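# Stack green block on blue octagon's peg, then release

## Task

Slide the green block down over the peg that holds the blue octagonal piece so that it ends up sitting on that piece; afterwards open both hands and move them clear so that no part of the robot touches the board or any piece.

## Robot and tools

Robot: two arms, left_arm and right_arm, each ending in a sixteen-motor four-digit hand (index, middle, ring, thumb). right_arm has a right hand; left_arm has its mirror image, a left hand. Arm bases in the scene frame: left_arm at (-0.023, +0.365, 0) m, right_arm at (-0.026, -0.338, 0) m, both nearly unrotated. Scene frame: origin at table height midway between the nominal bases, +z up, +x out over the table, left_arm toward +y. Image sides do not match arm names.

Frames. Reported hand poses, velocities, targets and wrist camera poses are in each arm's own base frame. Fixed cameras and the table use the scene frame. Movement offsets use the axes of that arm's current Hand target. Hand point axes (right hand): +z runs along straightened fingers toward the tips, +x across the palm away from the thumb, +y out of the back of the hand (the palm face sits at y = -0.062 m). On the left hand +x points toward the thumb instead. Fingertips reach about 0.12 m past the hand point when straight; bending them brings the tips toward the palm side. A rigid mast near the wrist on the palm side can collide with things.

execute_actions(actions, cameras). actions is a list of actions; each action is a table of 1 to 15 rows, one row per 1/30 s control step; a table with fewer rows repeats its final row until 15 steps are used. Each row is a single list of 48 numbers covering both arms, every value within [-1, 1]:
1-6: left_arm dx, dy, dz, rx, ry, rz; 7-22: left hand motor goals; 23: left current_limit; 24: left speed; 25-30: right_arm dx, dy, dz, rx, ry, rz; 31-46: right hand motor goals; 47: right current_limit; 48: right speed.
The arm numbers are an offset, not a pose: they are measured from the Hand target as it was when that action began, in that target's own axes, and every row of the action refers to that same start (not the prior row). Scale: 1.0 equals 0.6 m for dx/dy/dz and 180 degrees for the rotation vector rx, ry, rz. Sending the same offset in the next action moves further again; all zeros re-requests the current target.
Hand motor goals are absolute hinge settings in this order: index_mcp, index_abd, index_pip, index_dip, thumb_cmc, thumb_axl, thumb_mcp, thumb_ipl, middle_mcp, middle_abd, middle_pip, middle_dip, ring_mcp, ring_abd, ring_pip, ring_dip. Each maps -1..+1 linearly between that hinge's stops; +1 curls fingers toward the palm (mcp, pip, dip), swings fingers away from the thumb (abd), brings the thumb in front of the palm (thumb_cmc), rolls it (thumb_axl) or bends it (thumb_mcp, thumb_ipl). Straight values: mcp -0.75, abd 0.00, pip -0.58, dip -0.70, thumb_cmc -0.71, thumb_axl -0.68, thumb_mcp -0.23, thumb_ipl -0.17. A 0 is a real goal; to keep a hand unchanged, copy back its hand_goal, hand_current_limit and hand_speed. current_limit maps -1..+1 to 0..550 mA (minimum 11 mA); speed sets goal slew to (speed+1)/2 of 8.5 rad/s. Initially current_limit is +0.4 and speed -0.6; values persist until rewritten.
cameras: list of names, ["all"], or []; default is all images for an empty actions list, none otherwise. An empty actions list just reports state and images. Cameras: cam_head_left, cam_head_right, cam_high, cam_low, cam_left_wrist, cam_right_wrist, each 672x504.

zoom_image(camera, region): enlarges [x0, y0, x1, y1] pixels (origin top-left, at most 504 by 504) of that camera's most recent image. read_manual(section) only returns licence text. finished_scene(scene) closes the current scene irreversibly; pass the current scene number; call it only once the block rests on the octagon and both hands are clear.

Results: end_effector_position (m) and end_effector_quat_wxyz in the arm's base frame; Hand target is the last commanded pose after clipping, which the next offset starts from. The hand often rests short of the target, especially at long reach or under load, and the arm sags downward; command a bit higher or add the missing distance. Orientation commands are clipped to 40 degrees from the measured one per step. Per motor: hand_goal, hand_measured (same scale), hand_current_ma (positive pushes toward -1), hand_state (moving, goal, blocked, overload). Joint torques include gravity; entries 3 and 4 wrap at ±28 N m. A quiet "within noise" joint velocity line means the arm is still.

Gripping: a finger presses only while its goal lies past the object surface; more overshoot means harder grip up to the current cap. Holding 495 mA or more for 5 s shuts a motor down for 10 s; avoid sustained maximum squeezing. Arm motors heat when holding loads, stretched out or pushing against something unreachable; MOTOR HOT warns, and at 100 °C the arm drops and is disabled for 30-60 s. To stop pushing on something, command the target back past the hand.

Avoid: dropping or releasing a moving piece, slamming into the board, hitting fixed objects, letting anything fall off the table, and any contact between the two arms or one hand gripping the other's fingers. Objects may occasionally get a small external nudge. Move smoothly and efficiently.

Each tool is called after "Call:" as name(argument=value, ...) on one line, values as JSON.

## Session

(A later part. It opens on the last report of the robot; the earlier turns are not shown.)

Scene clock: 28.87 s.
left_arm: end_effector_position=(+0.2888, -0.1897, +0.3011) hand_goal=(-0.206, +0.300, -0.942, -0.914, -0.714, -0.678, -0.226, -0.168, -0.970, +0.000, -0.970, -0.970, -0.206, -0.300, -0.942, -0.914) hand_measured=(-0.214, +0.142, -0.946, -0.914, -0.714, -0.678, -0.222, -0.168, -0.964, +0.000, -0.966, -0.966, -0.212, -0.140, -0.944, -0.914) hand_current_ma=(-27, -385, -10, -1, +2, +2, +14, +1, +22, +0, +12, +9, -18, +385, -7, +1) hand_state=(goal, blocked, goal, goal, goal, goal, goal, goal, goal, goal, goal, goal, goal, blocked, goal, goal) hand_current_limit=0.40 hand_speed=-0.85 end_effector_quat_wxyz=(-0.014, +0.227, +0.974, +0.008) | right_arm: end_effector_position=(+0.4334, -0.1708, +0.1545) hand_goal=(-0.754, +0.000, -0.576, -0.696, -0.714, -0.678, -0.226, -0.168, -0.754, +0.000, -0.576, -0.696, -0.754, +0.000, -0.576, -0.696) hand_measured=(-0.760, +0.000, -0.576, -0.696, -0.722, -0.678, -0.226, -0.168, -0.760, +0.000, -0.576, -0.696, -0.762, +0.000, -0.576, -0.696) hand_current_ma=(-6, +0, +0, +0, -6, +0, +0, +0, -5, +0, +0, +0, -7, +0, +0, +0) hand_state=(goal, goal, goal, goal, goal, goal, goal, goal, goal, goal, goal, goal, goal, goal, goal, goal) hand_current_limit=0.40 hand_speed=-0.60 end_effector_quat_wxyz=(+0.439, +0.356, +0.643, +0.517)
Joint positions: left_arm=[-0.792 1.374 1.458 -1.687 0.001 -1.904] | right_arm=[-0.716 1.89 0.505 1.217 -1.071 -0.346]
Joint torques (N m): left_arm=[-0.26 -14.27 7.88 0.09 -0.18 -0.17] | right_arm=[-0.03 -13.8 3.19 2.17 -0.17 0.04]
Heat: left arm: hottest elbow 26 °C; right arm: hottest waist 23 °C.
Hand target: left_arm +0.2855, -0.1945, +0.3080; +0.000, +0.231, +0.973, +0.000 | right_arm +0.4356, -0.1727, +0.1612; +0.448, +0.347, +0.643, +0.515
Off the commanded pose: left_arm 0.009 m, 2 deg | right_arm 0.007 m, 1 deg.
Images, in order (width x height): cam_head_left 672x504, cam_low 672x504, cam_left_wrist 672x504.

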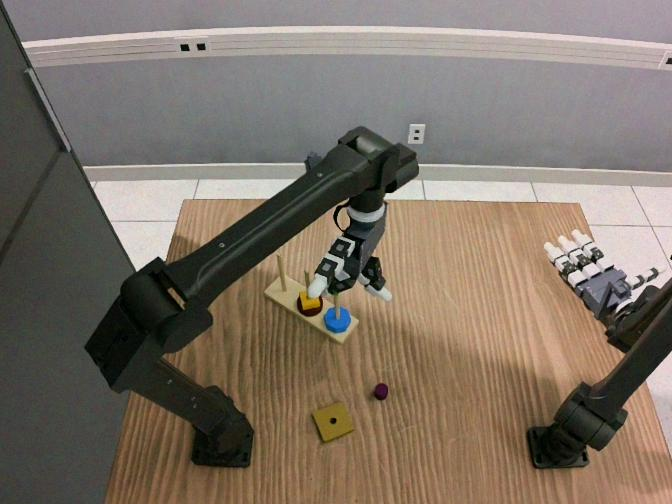

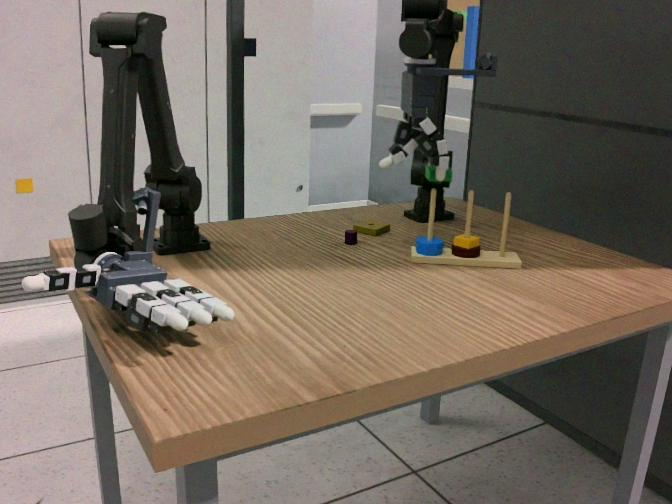

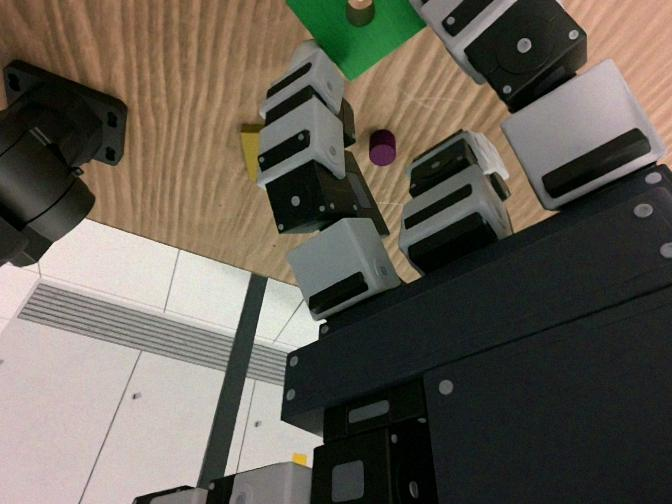

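Call:
execute_actions(actions=[[[0.0067,-0.0108,0.0133,0,0,0,-0.2055,0.3,-0.942,-0.913,-0.714,-0.678,-0.226,-0.168,-0.97,0,-0.97,-0.97,-0.2055,-0.3,-0.942,-0.913,0.4,-0.85,0,0,0,0,0,0,-0.754,0,-0.576,-0.696,-0.714,-0.678,-0.226,-0.168,-0.754,0,-0.576,-0.696,-0.754,0,-0.576,-0.696,0.4,-0.6]]], cameras=["cam_head_left","cam_low","cam_left_wrist"])

Call:
zoom_image(camera="cam_left_wrist", region=[320, 0, 400, 50])

Call:
zoom_image(camera="cam_low", region=[370, 120, 550, 280])

Call:
zoom_image(camera="cam_head_left", region=[290, 240, 380, 340])

Scene clock: 30.13 s.
left_arm: end_effector_position=(+0.2822, -0.1941, +0.2928) hand_goal=(-0.206, +0.300, -0.942, -0.914, -0.714, -0.678, -0.226, -0.168, -0.970, +0.000, -0.970, -0.970, -0.206, -0.300, -0.942, -0.914) hand_measured=(-0.214, +0.142, -0.946, -0.914, -0.714, -0.678, -0.222, -0.168, -0.964, +0.000, -0.966, -0.966, -0.212, -0.140, -0.944, -0.914) hand_current_ma=(-27, -385, -10, -1, +2, +2, +14, +1, +22, +0, +12, +9, -18, +385, -7, +1) hand_state=(goal, blocked, goal, goal, goal, goal, goal, goal, goal, goal, goal, goal, goal, blocked, goal, goal) hand_current_limit=0.40 hand_speed=-0.85 end_effector_quat_wxyz=(-0.014, +0.228, +0.974, +0.009) | right_arm: end_effector_position=(+0.4334, -0.1708, +0.1545) hand_goal=(-0.754, +0.000, -0.576, -0.696, -0.714, -0.678, -0.226, -0.168, -0.754, +0.000, -0.576, -0.696, -0.754, +0.000, -0.576, -0.696) hand_measured=(-0.760, +0.000, -0.576, -0.696, -0.722, -0.678, -0.226, -0.168, -0.760, +0.000, -0.576, -0.696, -0.762, +0.000, -0.576, -0.696) hand_current_ma=(-6, +0, +0, +0, -6, +0, +0, +0, -5, +0, +0, +0, -7, +0, +0, +0) hand_state=(goal, goal, goal, goal, goal, goal, goal, goal, goal, goal, goal, goal, goal, goal, goal, goal) hand_current_limit=0.40 hand_speed=-0.60 end_effector_quat_wxyz=(+0.439, +0.356, +0.643, +0.517)
Joint positions: left_arm=[-0.812 1.369 1.431 -1.666 0.001 -1.924] | right_arm=[-0.716 1.89 0.505 1.217 -1.071 -0.346]
Joint torques (N m): left_arm=[-0.21 -14.21 7.91 0.09 -0.18 -0.15] | right_arm=[-0.91 -13.16 3.06 1.89 -0.22 0.01]
Heat: left arm: hottest elbow 26 °C; right arm: hottest waist 23 °C.
Hand target: left_arm +0.2790, -0.1986, +0.3001; +0.000, +0.231, +0.973, +0.000 | right_arm +0.4356, -0.1727, +0.1612; +0.448, +0.347, +0.643, +0.515
Off the commanded pose: left_arm 0.009 m, 2 deg | right_arm 0.007 m, 1 deg.
Images, in order (width x height): cam_head_left 672x504, cam_low 672x504, cam_left_wrist 672x504.

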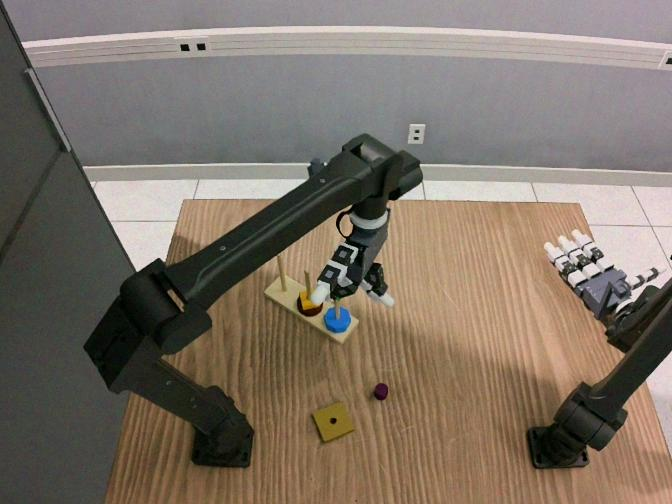

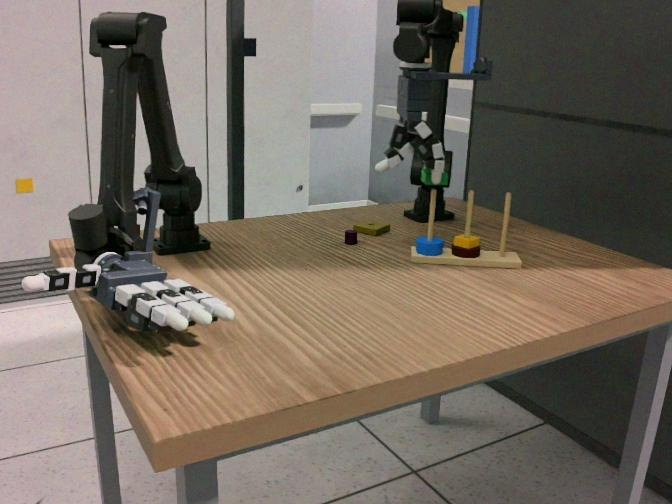

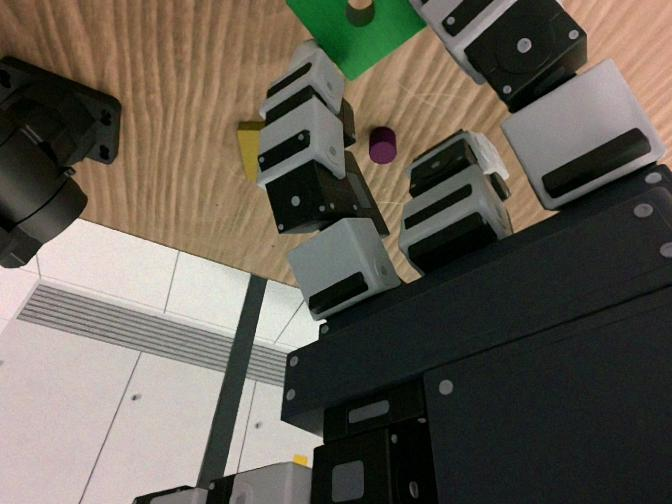

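Scaled by 6.300 from the camera's 672x504 image, which has a finer 960x720 frame.

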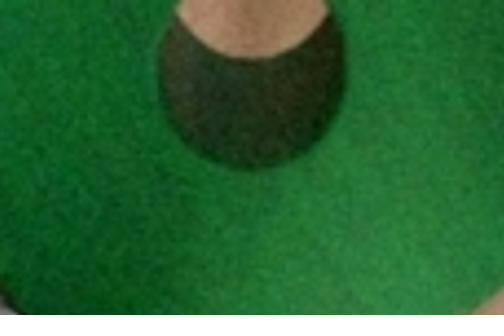

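Scaled by 2.800 from the camera's 672x504 image, which has a finer 960x720 frame.

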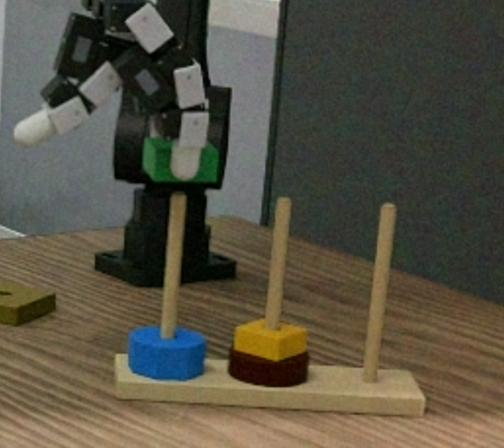

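Scaled by 5.040 from the camera's 672x504 image, which has a finer 960x720 frame.

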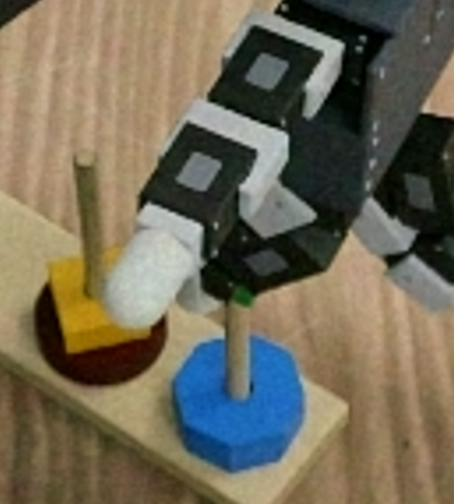

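Call:
execute_actions(actions=[[[-0.0133,-0.004,0,0,0,0,-0.2055,0.3,-0.942,-0.913,-0.714,-0.678,-0.226,-0.168,-0.97,0,-0.97,-0.97,-0.2055,-0.3,-0.942,-0.913,0.4,-0.85,0,0,0,0,0,0,-0.754,0,-0.576,-0.696,-0.714,-0.678,-0.226,-0.168,-0.754,0,-0.576,-0.696,-0.754,0,-0.576,-0.696,0.4,-0.6]]], cameras=["cam_head_left","cam_low","cam_left_wrist"])

Call:
zoom_image(camera="cam_left_wrist", region=[320, 0, 400, 50])

Call:
zoom_image(camera="cam_low", region=[370, 120, 550, 280])

Call:
zoom_image(camera="cam_head_left", region=[290, 240, 380, 340])

Scene clock: 33.53 s.
left_arm: end_effector_position=(+0.2822, -0.1941, +0.2928) hand_goal=(-0.206, +0.300, -0.942, -0.914, -0.714, -0.678, -0.226, -0.168, -0.970, +0.000, -0.970, -0.970, -0.206, -0.300, -0.942, -0.914) hand_measured=(-0.214, +0.142, -0.946, -0.914, -0.714, -0.678, -0.222, -0.168, -0.964, +0.000, -0.966, -0.966, -0.212, -0.140, -0.944, -0.914) hand_current_ma=(-27, -385, -10, -1, +2, +2, +14, +1, +22, +0, +12, +9, -18, +385, -7, +1) hand_state=(goal, blocked, goal, goal, goal, goal, goal, goal, goal, goal, goal, goal, goal, blocked, goal, goal) hand_current_limit=0.40 hand_speed=-0.85 end_effector_quat_wxyz=(-0.014, +0.227, +0.974, +0.009) | right_arm: end_effector_position=(+0.4334, -0.1708, +0.1545) hand_goal=(-0.754, +0.000, -0.576, -0.696, -0.714, -0.678, -0.226, -0.168, -0.754, +0.000, -0.576, -0.696, -0.754, +0.000, -0.576, -0.696) hand_measured=(-0.760, +0.000, -0.576, -0.696, -0.722, -0.678, -0.226, -0.168, -0.760, +0.000, -0.576, -0.696, -0.762, +0.000, -0.576, -0.696) hand_current_ma=(-6, +0, +0, +0, -6, +0, +0, +0, -5, +0, +0, +0, -7, +0, +0, +0) hand_state=(goal, goal, goal, goal, goal, goal, goal, goal, goal, goal, goal, goal, goal, goal, goal, goal) hand_current_limit=0.40 hand_speed=-0.60 end_effector_quat_wxyz=(+0.439, +0.356, +0.643, +0.517)
Joint positions: left_arm=[-0.812 1.369 1.431 -1.666 0.001 -1.924] | right_arm=[-0.716 1.89 0.505 1.217 -1.071 -0.346]
Joint torques (N m): left_arm=[-0.09 -12.28 9.32 0.1 -0.19 -0.16] | right_arm=[0.15 -12.98 3.15 1.83 -0.19 -0.04]
Heat: left arm: hottest elbow 26 °C; right arm: hottest waist 23 °C.
Hand target: left_arm +0.2850, -0.2043, +0.3001; +0.000, +0.231, +0.973, +0.000 | right_arm +0.4356, -0.1727, +0.1612; +0.448, +0.347, +0.643, +0.515
Off the commanded pose: left_arm 0.013 m, 2 deg | right_arm 0.007 m, 1 deg.
Images, in order (width x height): cam_head_left 672x504, cam_low 672x504, cam_left_wrist 672x504.

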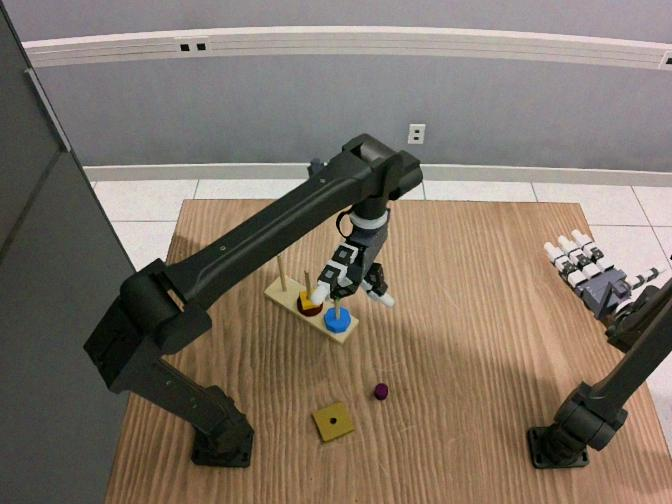

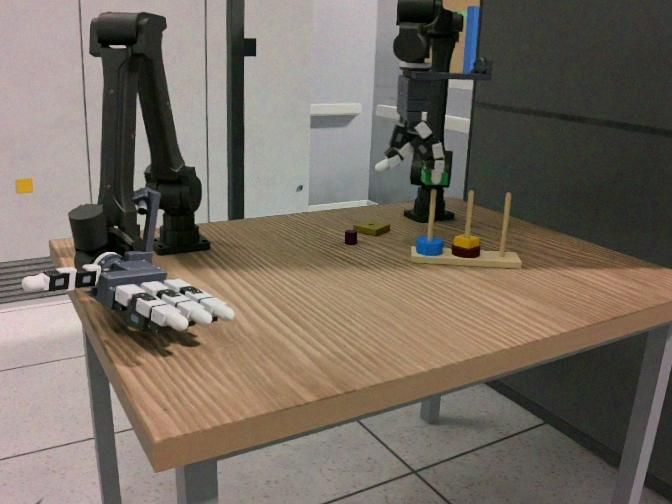

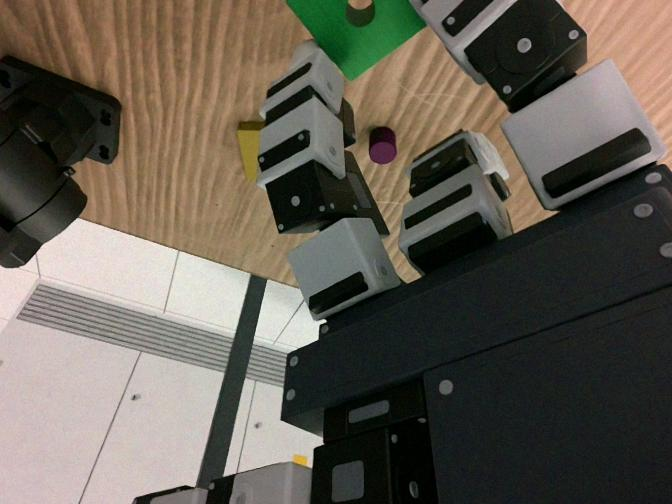

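Scaled by 6.300 from the camera's 672x504 image, which has a finer 960x720 frame.

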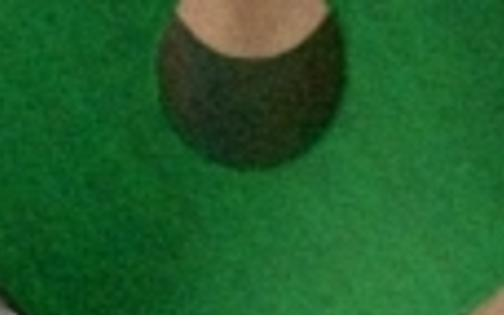

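Scaled by 2.800 from the camera's 672x504 image, which has a finer 960x720 frame.

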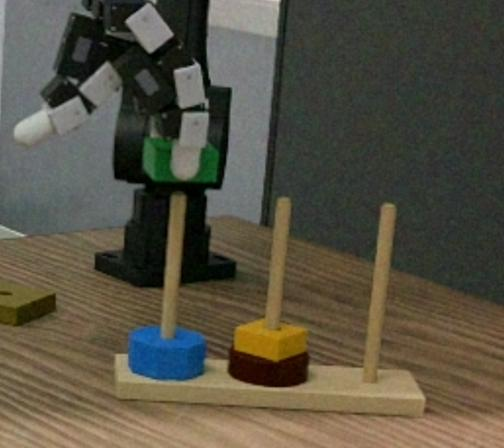

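Scaled by 5.040 from the camera's 672x504 image, which has a finer 960x720 frame.

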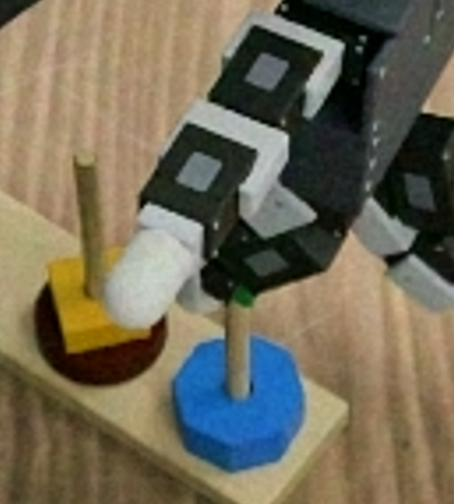

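Call:
execute_actions(actions=[[[-0.0105,-0.0023,-0.0267,0,0,0,-0.2055,0.3,-0.942,-0.913,-0.714,-0.678,-0.226,-0.168,-0.97,0,-0.97,-0.97,-0.2055,-0.3,-0.942,-0.913,0.4,-0.85,0,0,0,0,0,0,-0.754,0,-0.576,-0.696,-0.714,-0.678,-0.226,-0.168,-0.754,0,-0.576,-0.696,-0.754,0,-0.576,-0.696,0.4,-0.6]],[[0.0105,0.0023,0.0267,0,0,0,-0.2055,0.3,-0.942,-0.913,-0.714,-0.678,-0.226,-0.168,-0.97,0,-0.97,-0.97,-0.2055,-0.3,-0.942,-0.913,0.4,-0.85,0,0,0,0,0,0,-0.754,0,-0.576,-0.696,-0.714,-0.678,-0.226,-0.168,-0.754,0,-0.576,-0.696,-0.754,0,-0.576,-0.696,0.4,-0.6]]], cameras=["cam_low","cam_left_wrist"])

Call:
zoom_image(camera="cam_left_wrist", region=[320, 0, 400, 50])

Call:
zoom_image(camera="cam_low", region=[370, 120, 550, 280])

Scene clock: 35.10 s.
left_arm: end_effector_position=(+0.2867, -0.1988, +0.2961) hand_goal=(-0.206, +0.300, -0.942, -0.914, -0.714, -0.678, -0.226, -0.168, -0.970, +0.000, -0.970, -0.970, -0.206, -0.300, -0.942, -0.914) hand_measured=(-0.214, +0.142, -0.946, -0.914, -0.714, -0.678, -0.222, -0.168, -0.964, +0.000, -0.966, -0.966, -0.212, -0.140, -0.944, -0.914) hand_current_ma=(-27, -385, -10, -1, +2, +2, +14, +1, +22, +0, +12, +9, -18, +385, -7, +1) hand_state=(goal, blocked, goal, goal, goal, goal, goal, goal, goal, goal, goal, goal, goal, blocked, goal, goal) hand_current_limit=0.40 hand_speed=-0.85 end_effector_quat_wxyz=(-0.010, +0.227, +0.974, +0.006) | right_arm: end_effector_position=(+0.4334, -0.1708, +0.1545) hand_goal=(-0.754, +0.000, -0.576, -0.696, -0.714, -0.678, -0.226, -0.168, -0.754, +0.000, -0.576, -0.696, -0.754, +0.000, -0.576, -0.696) hand_measured=(-0.760, +0.000, -0.576, -0.696, -0.722, -0.678, -0.226, -0.168, -0.760, +0.000, -0.576, -0.696, -0.762, +0.000, -0.576, -0.696) hand_current_ma=(-6, +0, +0, +0, -6, +0, +0, +0, -5, +0, +0, +0, -7, +0, +0, +0) hand_state=(goal, goal, goal, goal, goal, goal, goal, goal, goal, goal, goal, goal, goal, goal, goal, goal) hand_current_limit=0.40 hand_speed=-0.60 end_effector_quat_wxyz=(+0.439, +0.356, +0.643, +0.517)
Joint positions: left_arm=[-0.812 1.38 1.452 -1.665 0.001 -1.924] | right_arm=[-0.716 1.89 0.505 1.217 -1.071 -0.346]
Joint torques (N m): left_arm=[-0.09 -13.51 7.9 0.13 -0.19 -0.16] | right_arm=[-0.09 -12.86 3.06 1.94 -0.19 -0.07]
Heat: left arm: hottest elbow 26 °C; right arm: hottest waist 23 °C.
Hand target: left_arm +0.2850, -0.2042, +0.3001; +0.000, +0.231, +0.973, +0.000 | right_arm +0.4356, -0.1727, +0.1612; +0.448, +0.347, +0.643, +0.515
Off the commanded pose: left_arm 0.007 m, 1 deg | right_arm 0.007 m, 1 deg.
Images, in order (width x height): cam_low 672x504, cam_left_wrist 672x504.

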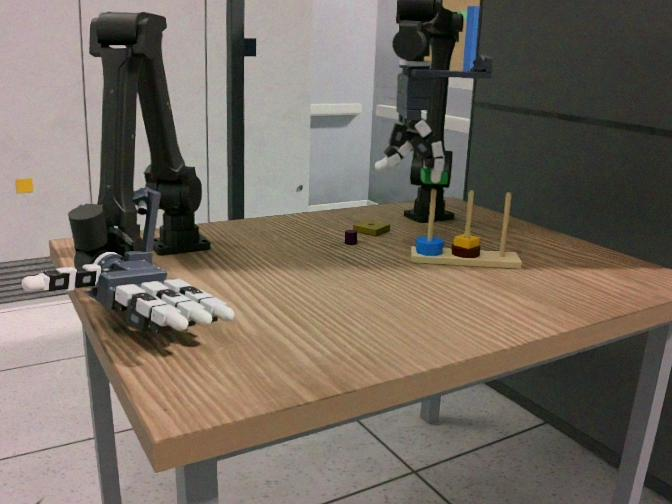

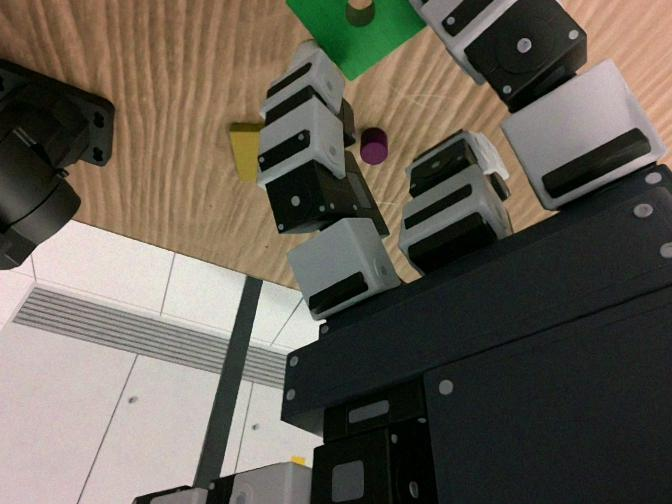

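Scaled by 6.300 from the camera's 672x504 image, which has a finer 960x720 frame.

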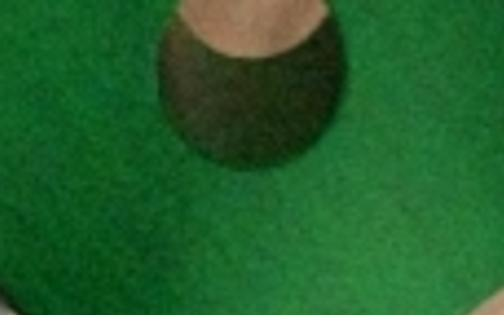

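Scaled by 2.800 from the camera's 672x504 image, which has a finer 960x720 frame.

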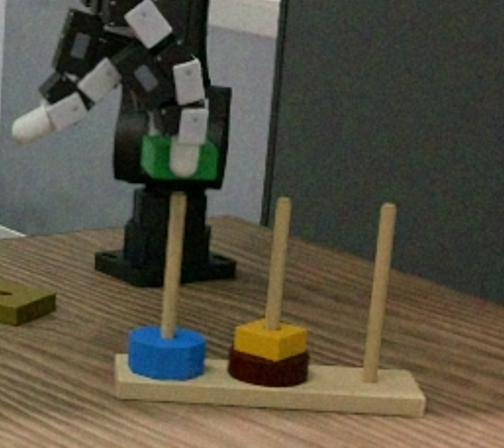

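Call:
execute_actions(actions=[[[0,0,0.0075,0,0,0,-0.2055,0.3,-0.942,-0.913,-0.714,-0.678,-0.226,-0.168,-0.97,0,-0.97,-0.97,-0.2055,-0.3,-0.942,-0.913,0.4,-0.85,0,0,0,0,0,0,-0.754,0,-0.576,-0.696,-0.714,-0.678,-0.226,-0.168,-0.754,0,-0.576,-0.696,-0.754,0,-0.576,-0.696,0.4,-0.6]]], cameras=["cam_high","cam_head_right","cam_head_left","cam_low","cam_left_wrist"])

Call:
zoom_image(camera="cam_left_wrist", region=[320, 0, 400, 50])

Call:
zoom_image(camera="cam_head_right", region=[290, 240, 380, 340])

Scene clock: 36.53 s.
left_arm: end_effector_position=(+0.2867, -0.1989, +0.2913) hand_goal=(-0.206, +0.300, -0.942, -0.914, -0.714, -0.678, -0.226, -0.168, -0.970, +0.000, -0.970, -0.970, -0.206, -0.300, -0.942, -0.914) hand_measured=(-0.214, +0.142, -0.946, -0.914, -0.714, -0.678, -0.222, -0.168, -0.964, +0.000, -0.966, -0.966, -0.212, -0.140, -0.944, -0.914) hand_current_ma=(-27, -385, -10, -1, +2, +2, +14, +1, +22, +0, +12, +9, -18, +385, -7, +1) hand_state=(goal, blocked, goal, goal, goal, goal, goal, goal, goal, goal, goal, goal, goal, blocked, goal, goal) hand_current_limit=0.40 hand_speed=-0.85 end_effector_quat_wxyz=(-0.010, +0.227, +0.974, +0.006) | right_arm: end_effector_position=(+0.4334, -0.1708, +0.1545) hand_goal=(-0.754, +0.000, -0.576, -0.696, -0.714, -0.678, -0.226, -0.168, -0.754, +0.000, -0.576, -0.696, -0.754, +0.000, -0.576, -0.696) hand_measured=(-0.760, +0.000, -0.576, -0.696, -0.722, -0.678, -0.226, -0.168, -0.760, +0.000, -0.576, -0.696, -0.762, +0.000, -0.576, -0.696) hand_current_ma=(-6, +0, +0, +0, -6, +0, +0, +0, -5, +0, +0, +0, -7, +0, +0, +0) hand_state=(goal, goal, goal, goal, goal, goal, goal, goal, goal, goal, goal, goal, goal, goal, goal, goal) hand_current_limit=0.40 hand_speed=-0.60 end_effector_quat_wxyz=(+0.439, +0.356, +0.643, +0.517)
Joint positions: left_arm=[-0.812 1.38 1.439 -1.653 0.001 -1.924] | right_arm=[-0.716 1.89 0.505 1.217 -1.071 -0.346]
Joint torques (N m): left_arm=[-0.15 -13.57 7.91 0.1 -0.19 -0.16] | right_arm=[-0.38 -13.74 3.11 2.17 -0.18 -0.05]
Heat: left arm: hottest elbow 27 °C; right arm: hottest waist 23 °C.
Hand target: left_arm +0.2850, -0.2042, +0.2956; +0.000, +0.231, +0.973, +0.000 | right_arm +0.4356, -0.1727, +0.1612; +0.448, +0.347, +0.643, +0.515
Off the commanded pose: left_arm 0.007 m, 1 deg | right_arm 0.007 m, 1 deg.
Images, in order (width x height): cam_head_left 672x504, cam_head_right 672x504, cam_high 672x504, cam_low 672x504, cam_left_wrist 672x504.

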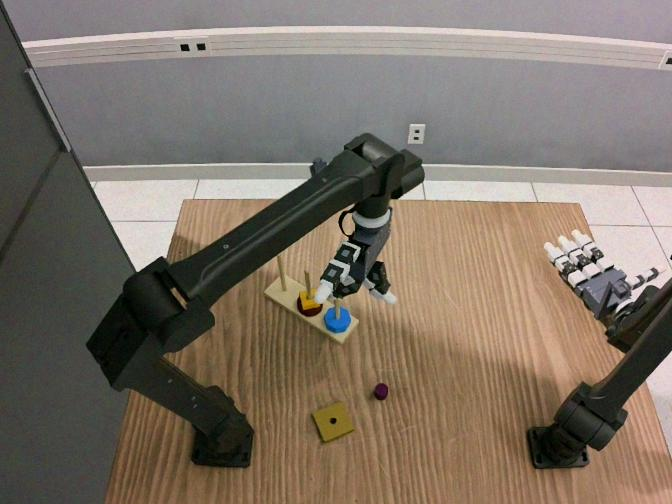

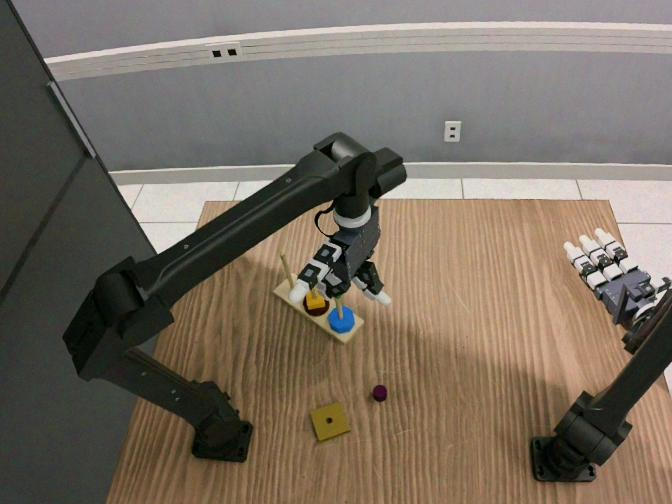

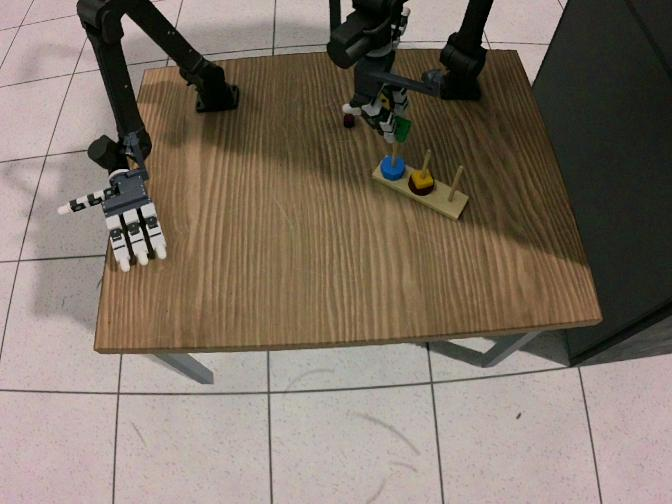

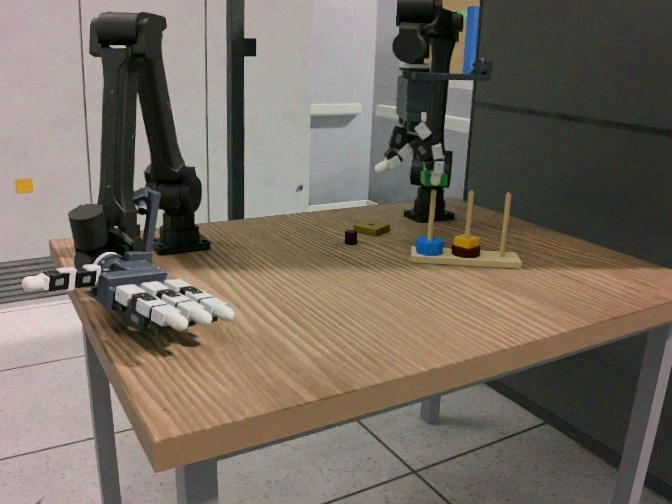

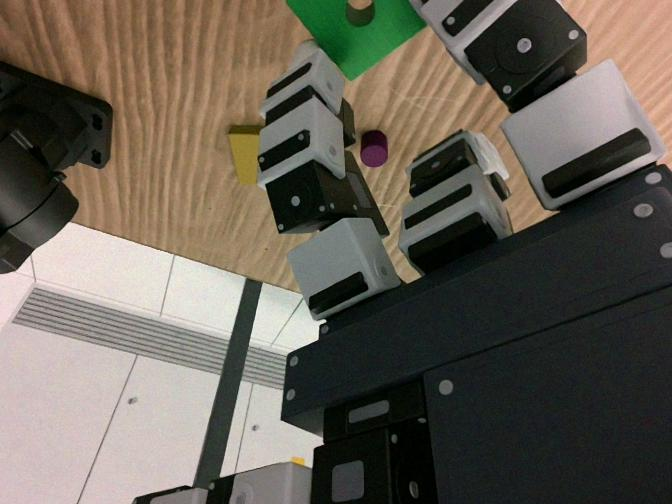

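Scaled by 6.300 from the camera's 672x504 image, which has a finer 960x720 frame.

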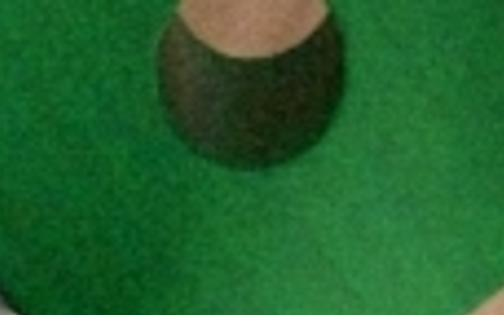

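Scaled by 5.040 from the camera's 672x504 image, which has a finer 960x720 frame.

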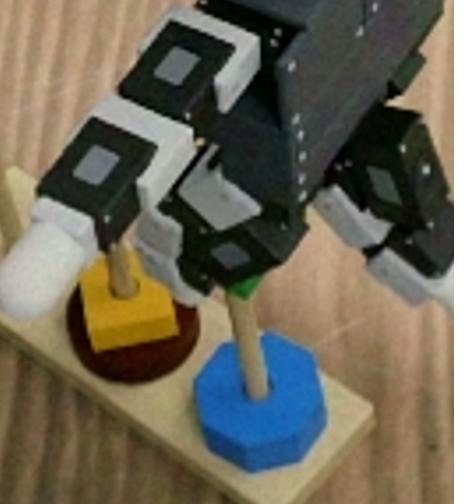

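Call:
zoom_image(camera="cam_high", region=[340, 80, 460, 200])

Call:
zoom_image(camera="cam_low", region=[370, 120, 550, 280])

Call:
zoom_image(camera="cam_head_left", region=[290, 240, 380, 340])

Scaled by 4.200 from the camera's 672x504 image, which has a finer 960x720 frame.

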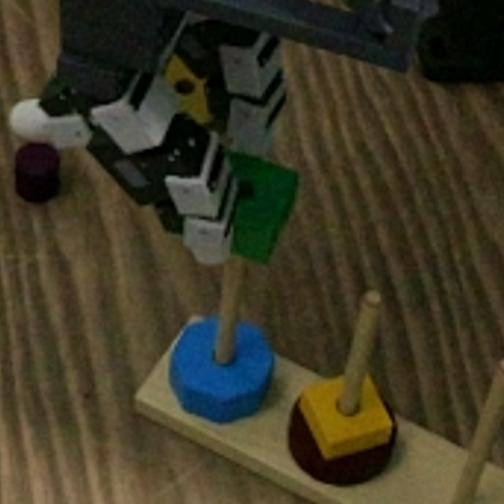

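Scaled by 2.800 from the camera's 672x504 image, which has a finer 960x720 frame.

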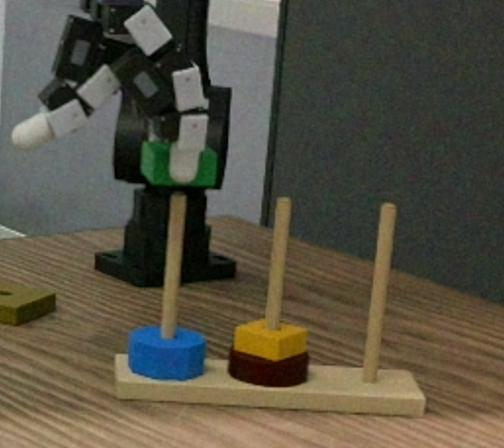

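Scaled by 5.040 from the camera's 672x504 image, which has a finer 960x720 frame.

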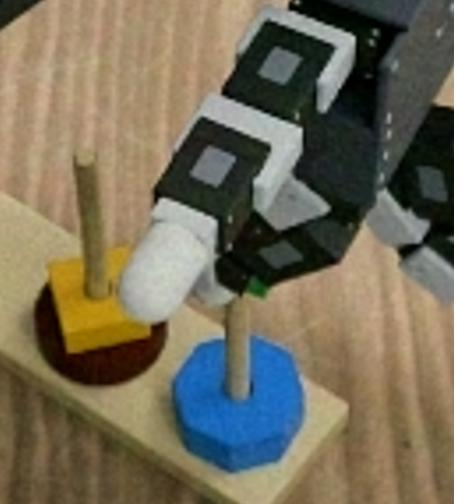

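Call:
zoom_image(camera="cam_high", region=[380, 105, 430, 155])

Call:
zoom_image(camera="cam_high", region=[380, 110, 480, 210])

Scaled by 10.080 from the camera's 672x504 image, which has a finer 960x720 frame.

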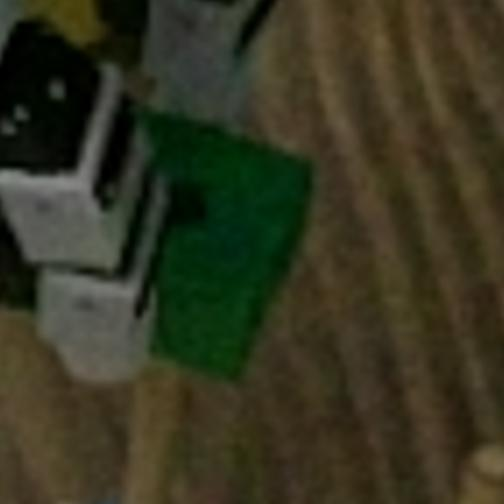

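Scaled by 5.040 from the camera's 672x504 image, which has a finer 960x720 frame.

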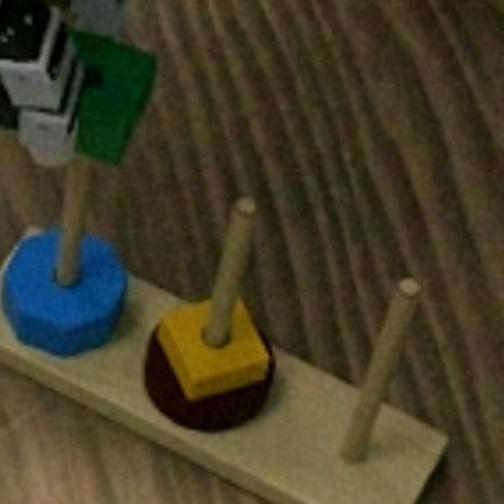

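Call:
execute_actions(actions=[[[-0.0133,0.021,-0.024,0,0,0,-0.2055,0.3,-0.942,-0.913,-0.714,-0.678,-0.226,-0.168,-0.97,0,-0.97,-0.97,-0.2055,-0.3,-0.942,-0.913,0.4,-0.85,0,0,0,0,0,0,-0.754,0,-0.576,-0.696,-0.714,-0.678,-0.226,-0.168,-0.754,0,-0.576,-0.696,-0.754,0,-0.576,-0.696,0.4,-0.6]],[[0,0,0.024,0,0,0,-0.2055,0.3,-0.942,-0.913,-0.714,-0.678,-0.226,-0.168,-0.97,0,-0.97,-0.97,-0.2055,-0.3,-0.942,-0.913,0.4,-0.85,0,0,0,0,0,0,-0.754,0,-0.576,-0.696,-0.714,-0.678,-0.226,-0.168,-0.754,0,-0.576,-0.696,-0.754,0,-0.576,-0.696,0.4,-0.6]]], cameras=["cam_low","cam_left_wrist","cam_high"])

Call:
zoom_image(camera="cam_left_wrist", region=[320, 0, 400, 50])

Call:
zoom_image(camera="cam_low", region=[400, 150, 470, 220])

Call:
zoom_image(camera="cam_high", region=[380, 105, 430, 155])

Scene clock: 40.23 s.
left_arm: end_effector_position=(+0.2896, -0.1978, +0.2913) hand_goal=(-0.206, +0.300, -0.942, -0.914, -0.714, -0.678, -0.226, -0.168, -0.970, +0.000, -0.970, -0.970, -0.206, -0.300, -0.942, -0.914) hand_measured=(-0.214, +0.142, -0.946, -0.914, -0.714, -0.678, -0.222, -0.168, -0.964, +0.000, -0.966, -0.966, -0.212, -0.140, -0.944, -0.914) hand_current_ma=(-27, -385, -10, -1, +2, +2, +14, +1, +22, +0, +12, +9, -18, +385, -7, +1) hand_state=(goal, blocked, goal, goal, goal, goal, goal, goal, goal, goal, goal, goal, goal, blocked, goal, goal) hand_current_limit=0.40 hand_speed=-0.85 end_effector_quat_wxyz=(-0.010, +0.235, +0.972, +0.006) | right_arm: end_effector_position=(+0.4334, -0.1708, +0.1545) hand_goal=(-0.754, +0.000, -0.576, -0.696, -0.714, -0.678, -0.226, -0.168, -0.754, +0.000, -0.576, -0.696, -0.754, +0.000, -0.576, -0.696) hand_measured=(-0.760, +0.000, -0.576, -0.696, -0.722, -0.678, -0.226, -0.168, -0.760, +0.000, -0.576, -0.696, -0.762, +0.000, -0.576, -0.696) hand_current_ma=(-6, +0, +0, +0, -6, +0, +0, +0, -5, +0, +0, +0, -7, +0, +0, +0) hand_state=(goal, goal, goal, goal, goal, goal, goal, goal, goal, goal, goal, goal, goal, goal, goal, goal) hand_current_limit=0.40 hand_speed=-0.60 end_effector_quat_wxyz=(+0.439, +0.356, +0.643, +0.517)
Joint positions: left_arm=[-0.807 1.38 1.439 -1.653 0.001 -1.903] | right_arm=[-0.716 1.89 0.505 1.217 -1.071 -0.346]
Joint torques (N m): left_arm=[2.55 -12.81 8.47 0.16 -0.22 0.01] | right_arm=[0.03 -13.16 3.11 1.85 -0.18 0.02]
Heat: left arm: hottest elbow 27 °C; right arm: hottest waist 23 °C.
Hand target: left_arm +0.2978, -0.1965, +0.2957; +0.000, +0.231, +0.973, +0.000 | right_arm +0.4356, -0.1727, +0.1612; +0.448, +0.347, +0.643, +0.515
Off the commanded pose: left_arm 0.009 m, 1 deg | right_arm 0.007 m, 1 deg.
Images, in order (width x height): cam_high 672x504, cam_low 672x504, cam_left_wrist 672x504.

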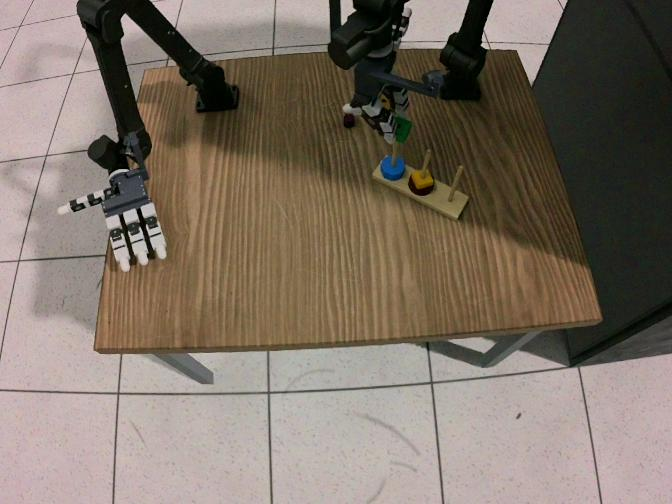

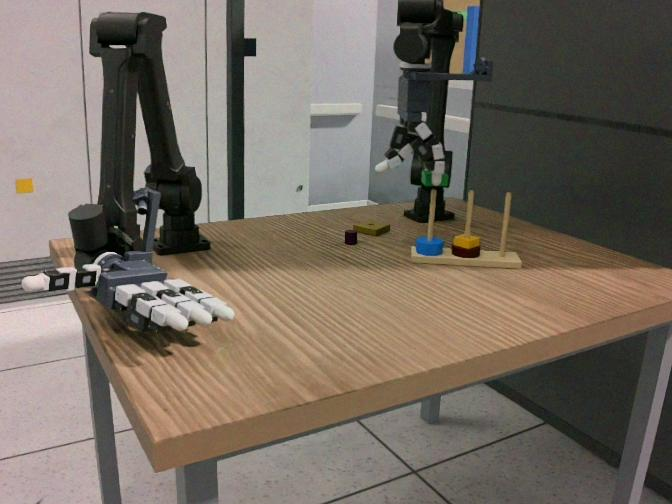

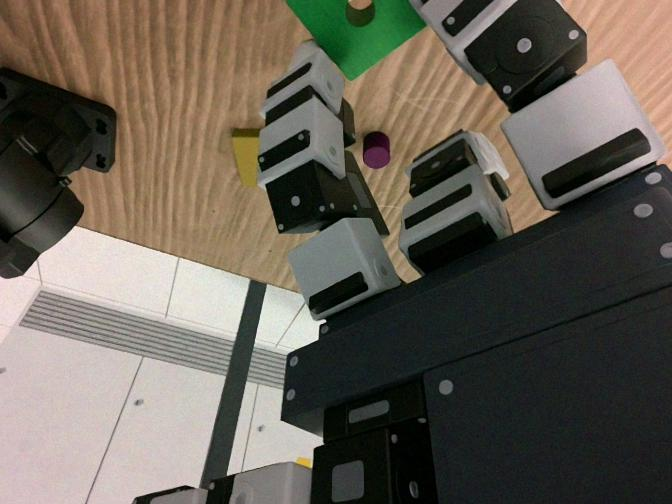

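Scaled by 6.300 from the camera's 672x504 image, which has a finer 960x720 frame.

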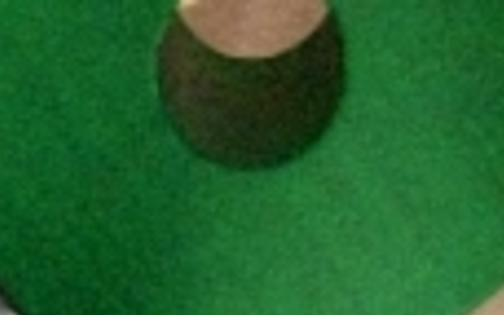

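Scaled by 7.200 from the camera's 672x504 image, which has a finer 960x720 frame.

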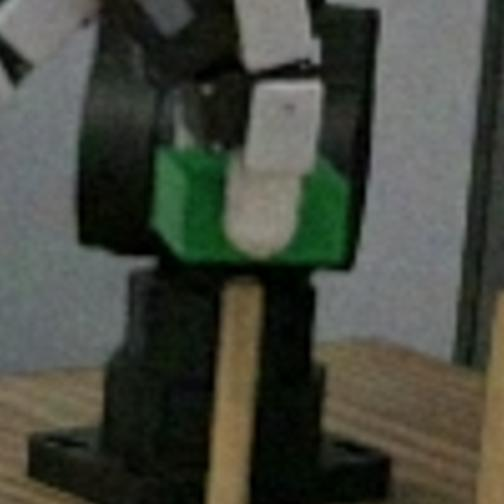

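Scaled by 10.080 from the camera's 672x504 image, which has a finer 960x720 frame.

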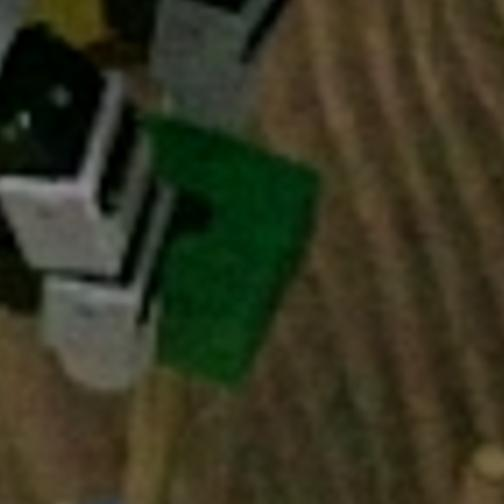

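Call:
execute_actions(actions=[[[0,0,0.0067,0,0,0,-0.2055,0.3,-0.942,-0.913,-0.714,-0.678,-0.226,-0.168,-0.97,0,-0.97,-0.97,-0.2055,-0.3,-0.942,-0.913,0.4,-0.85,0,0,0,0,0,0,-0.754,0,-0.576,-0.696,-0.714,-0.678,-0.226,-0.168,-0.754,0,-0.576,-0.696,-0.754,0,-0.576,-0.696,0.4,-0.6]]], cameras=["cam_low","cam_left_wrist","cam_high"])

Call:
zoom_image(camera="cam_left_wrist", region=[320, 0, 400, 50])

Call:
zoom_image(camera="cam_low", region=[410, 160, 460, 210])

Call:
zoom_image(camera="cam_high", region=[380, 105, 430, 155])

Scene clock: 42.83 s.
left_arm: end_effector_position=(+0.2913, -0.1997, +0.2907) hand_goal=(-0.206, +0.300, -0.942, -0.914, -0.714, -0.678, -0.226, -0.168, -0.970, +0.000, -0.970, -0.970, -0.206, -0.300, -0.942, -0.914) hand_measured=(-0.214, +0.142, -0.946, -0.914, -0.714, -0.678, -0.222, -0.168, -0.964, +0.000, -0.966, -0.966, -0.212, -0.140, -0.944, -0.914) hand_current_ma=(-27, -385, -10, -1, +2, +2, +14, +1, +22, +0, +12, +9, -18, +385, -7, +1) hand_state=(goal, blocked, goal, goal, goal, goal, goal, goal, goal, goal, goal, goal, goal, blocked, goal, goal) hand_current_limit=0.40 hand_speed=-0.85 end_effector_quat_wxyz=(-0.006, +0.235, +0.972, +0.003) | right_arm: end_effector_position=(+0.4334, -0.1708, +0.1545) hand_goal=(-0.754, +0.000, -0.576, -0.696, -0.714, -0.678, -0.226, -0.168, -0.754, +0.000, -0.576, -0.696, -0.754, +0.000, -0.576, -0.696) hand_measured=(-0.760, +0.000, -0.576, -0.696, -0.722, -0.678, -0.226, -0.168, -0.760, +0.000, -0.576, -0.696, -0.762, +0.000, -0.576, -0.696) hand_current_ma=(-6, +0, +0, +0, -6, +0, +0, +0, -5, +0, +0, +0, -7, +0, +0, +0) hand_state=(goal, goal, goal, goal, goal, goal, goal, goal, goal, goal, goal, goal, goal, goal, goal, goal) hand_current_limit=0.40 hand_speed=-0.60 end_effector_quat_wxyz=(+0.439, +0.356, +0.643, +0.517)
Joint positions: left_arm=[-0.807 1.38 1.439 -1.643 0.001 -1.903] | right_arm=[-0.716 1.89 0.505 1.217 -1.071 -0.346]
Joint torques (N m): left_arm=[2.49 -12.86 7.71 0.14 -0.21 0.01] | right_arm=[-0.32 -14.04 3.12 1.96 -0.13 -0.02]
Heat: left arm: hottest elbow 27 °C; right arm: hottest waist 23 °C.
Hand target: left_arm +0.2977, -0.1965, +0.2916; +0.000, +0.231, +0.973, +0.000 | right_arm +0.4356, -0.1727, +0.1612; +0.448, +0.347, +0.643, +0.515
Off the commanded pose: left_arm 0.007 m, 1 deg | right_arm 0.007 m, 1 deg.
Images, in order (width x height): cam_high 672x504, cam_low 672x504, cam_left_wrist 672x504.

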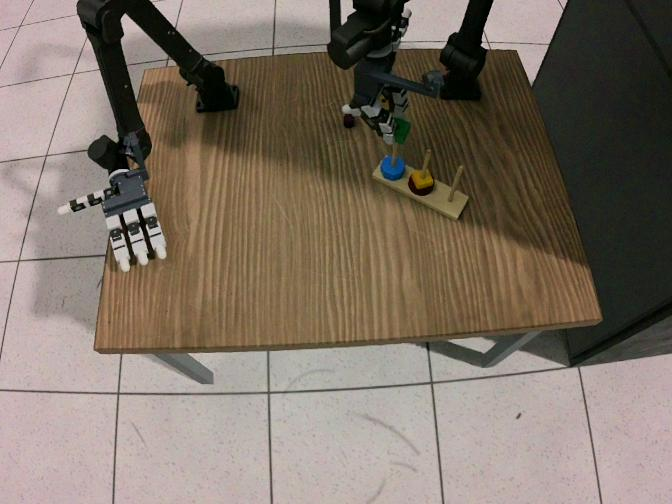

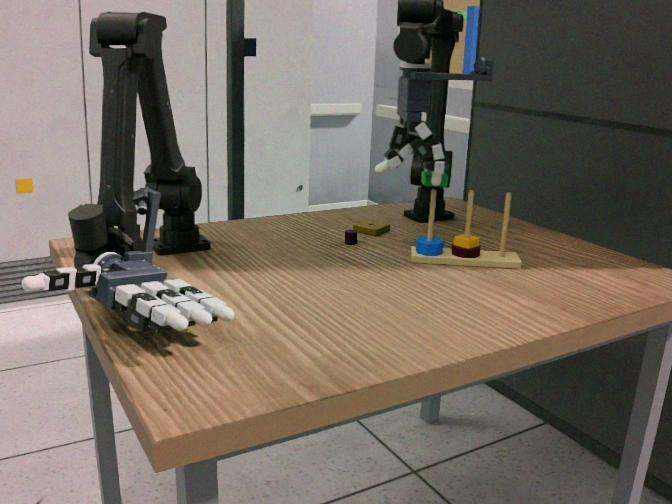

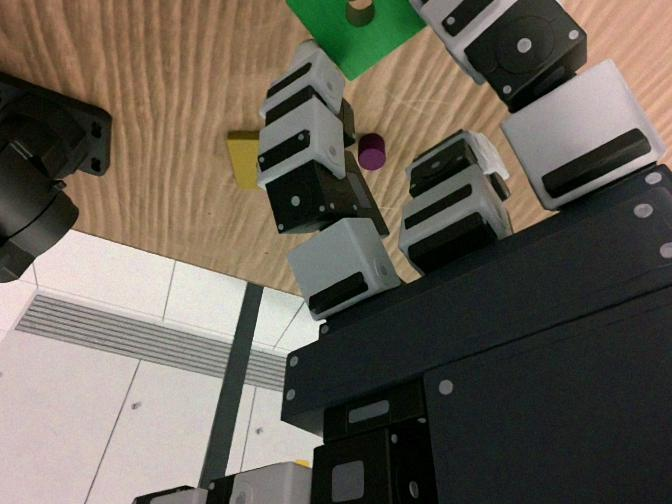

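Scaled by 6.300 from the camera's 672x504 image, which has a finer 960x720 frame.

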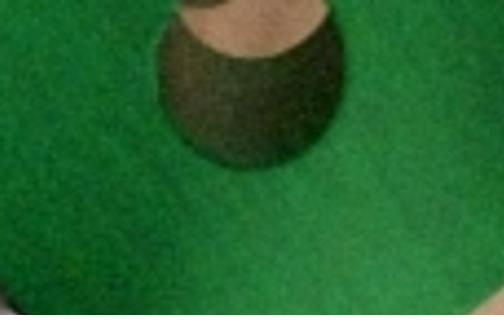

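Scaled by 10.080 from the camera's 672x504 image, which has a finer 960x720 frame.

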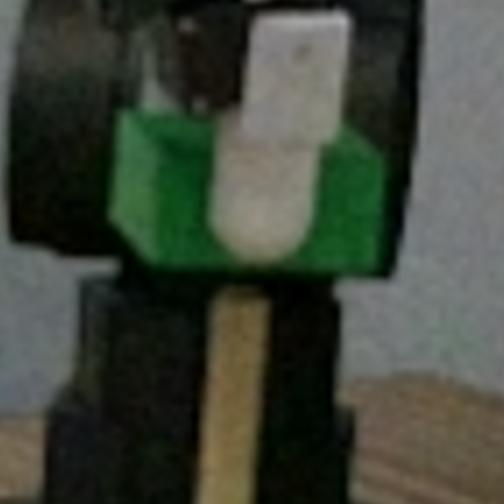

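Scaled by 10.080 from the camera's 672x504 image, which has a finer 960x720 frame.

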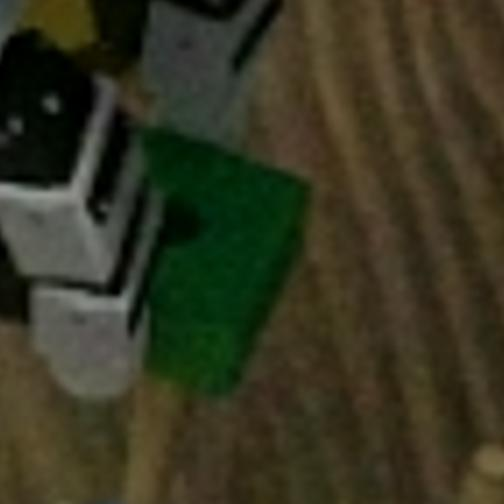

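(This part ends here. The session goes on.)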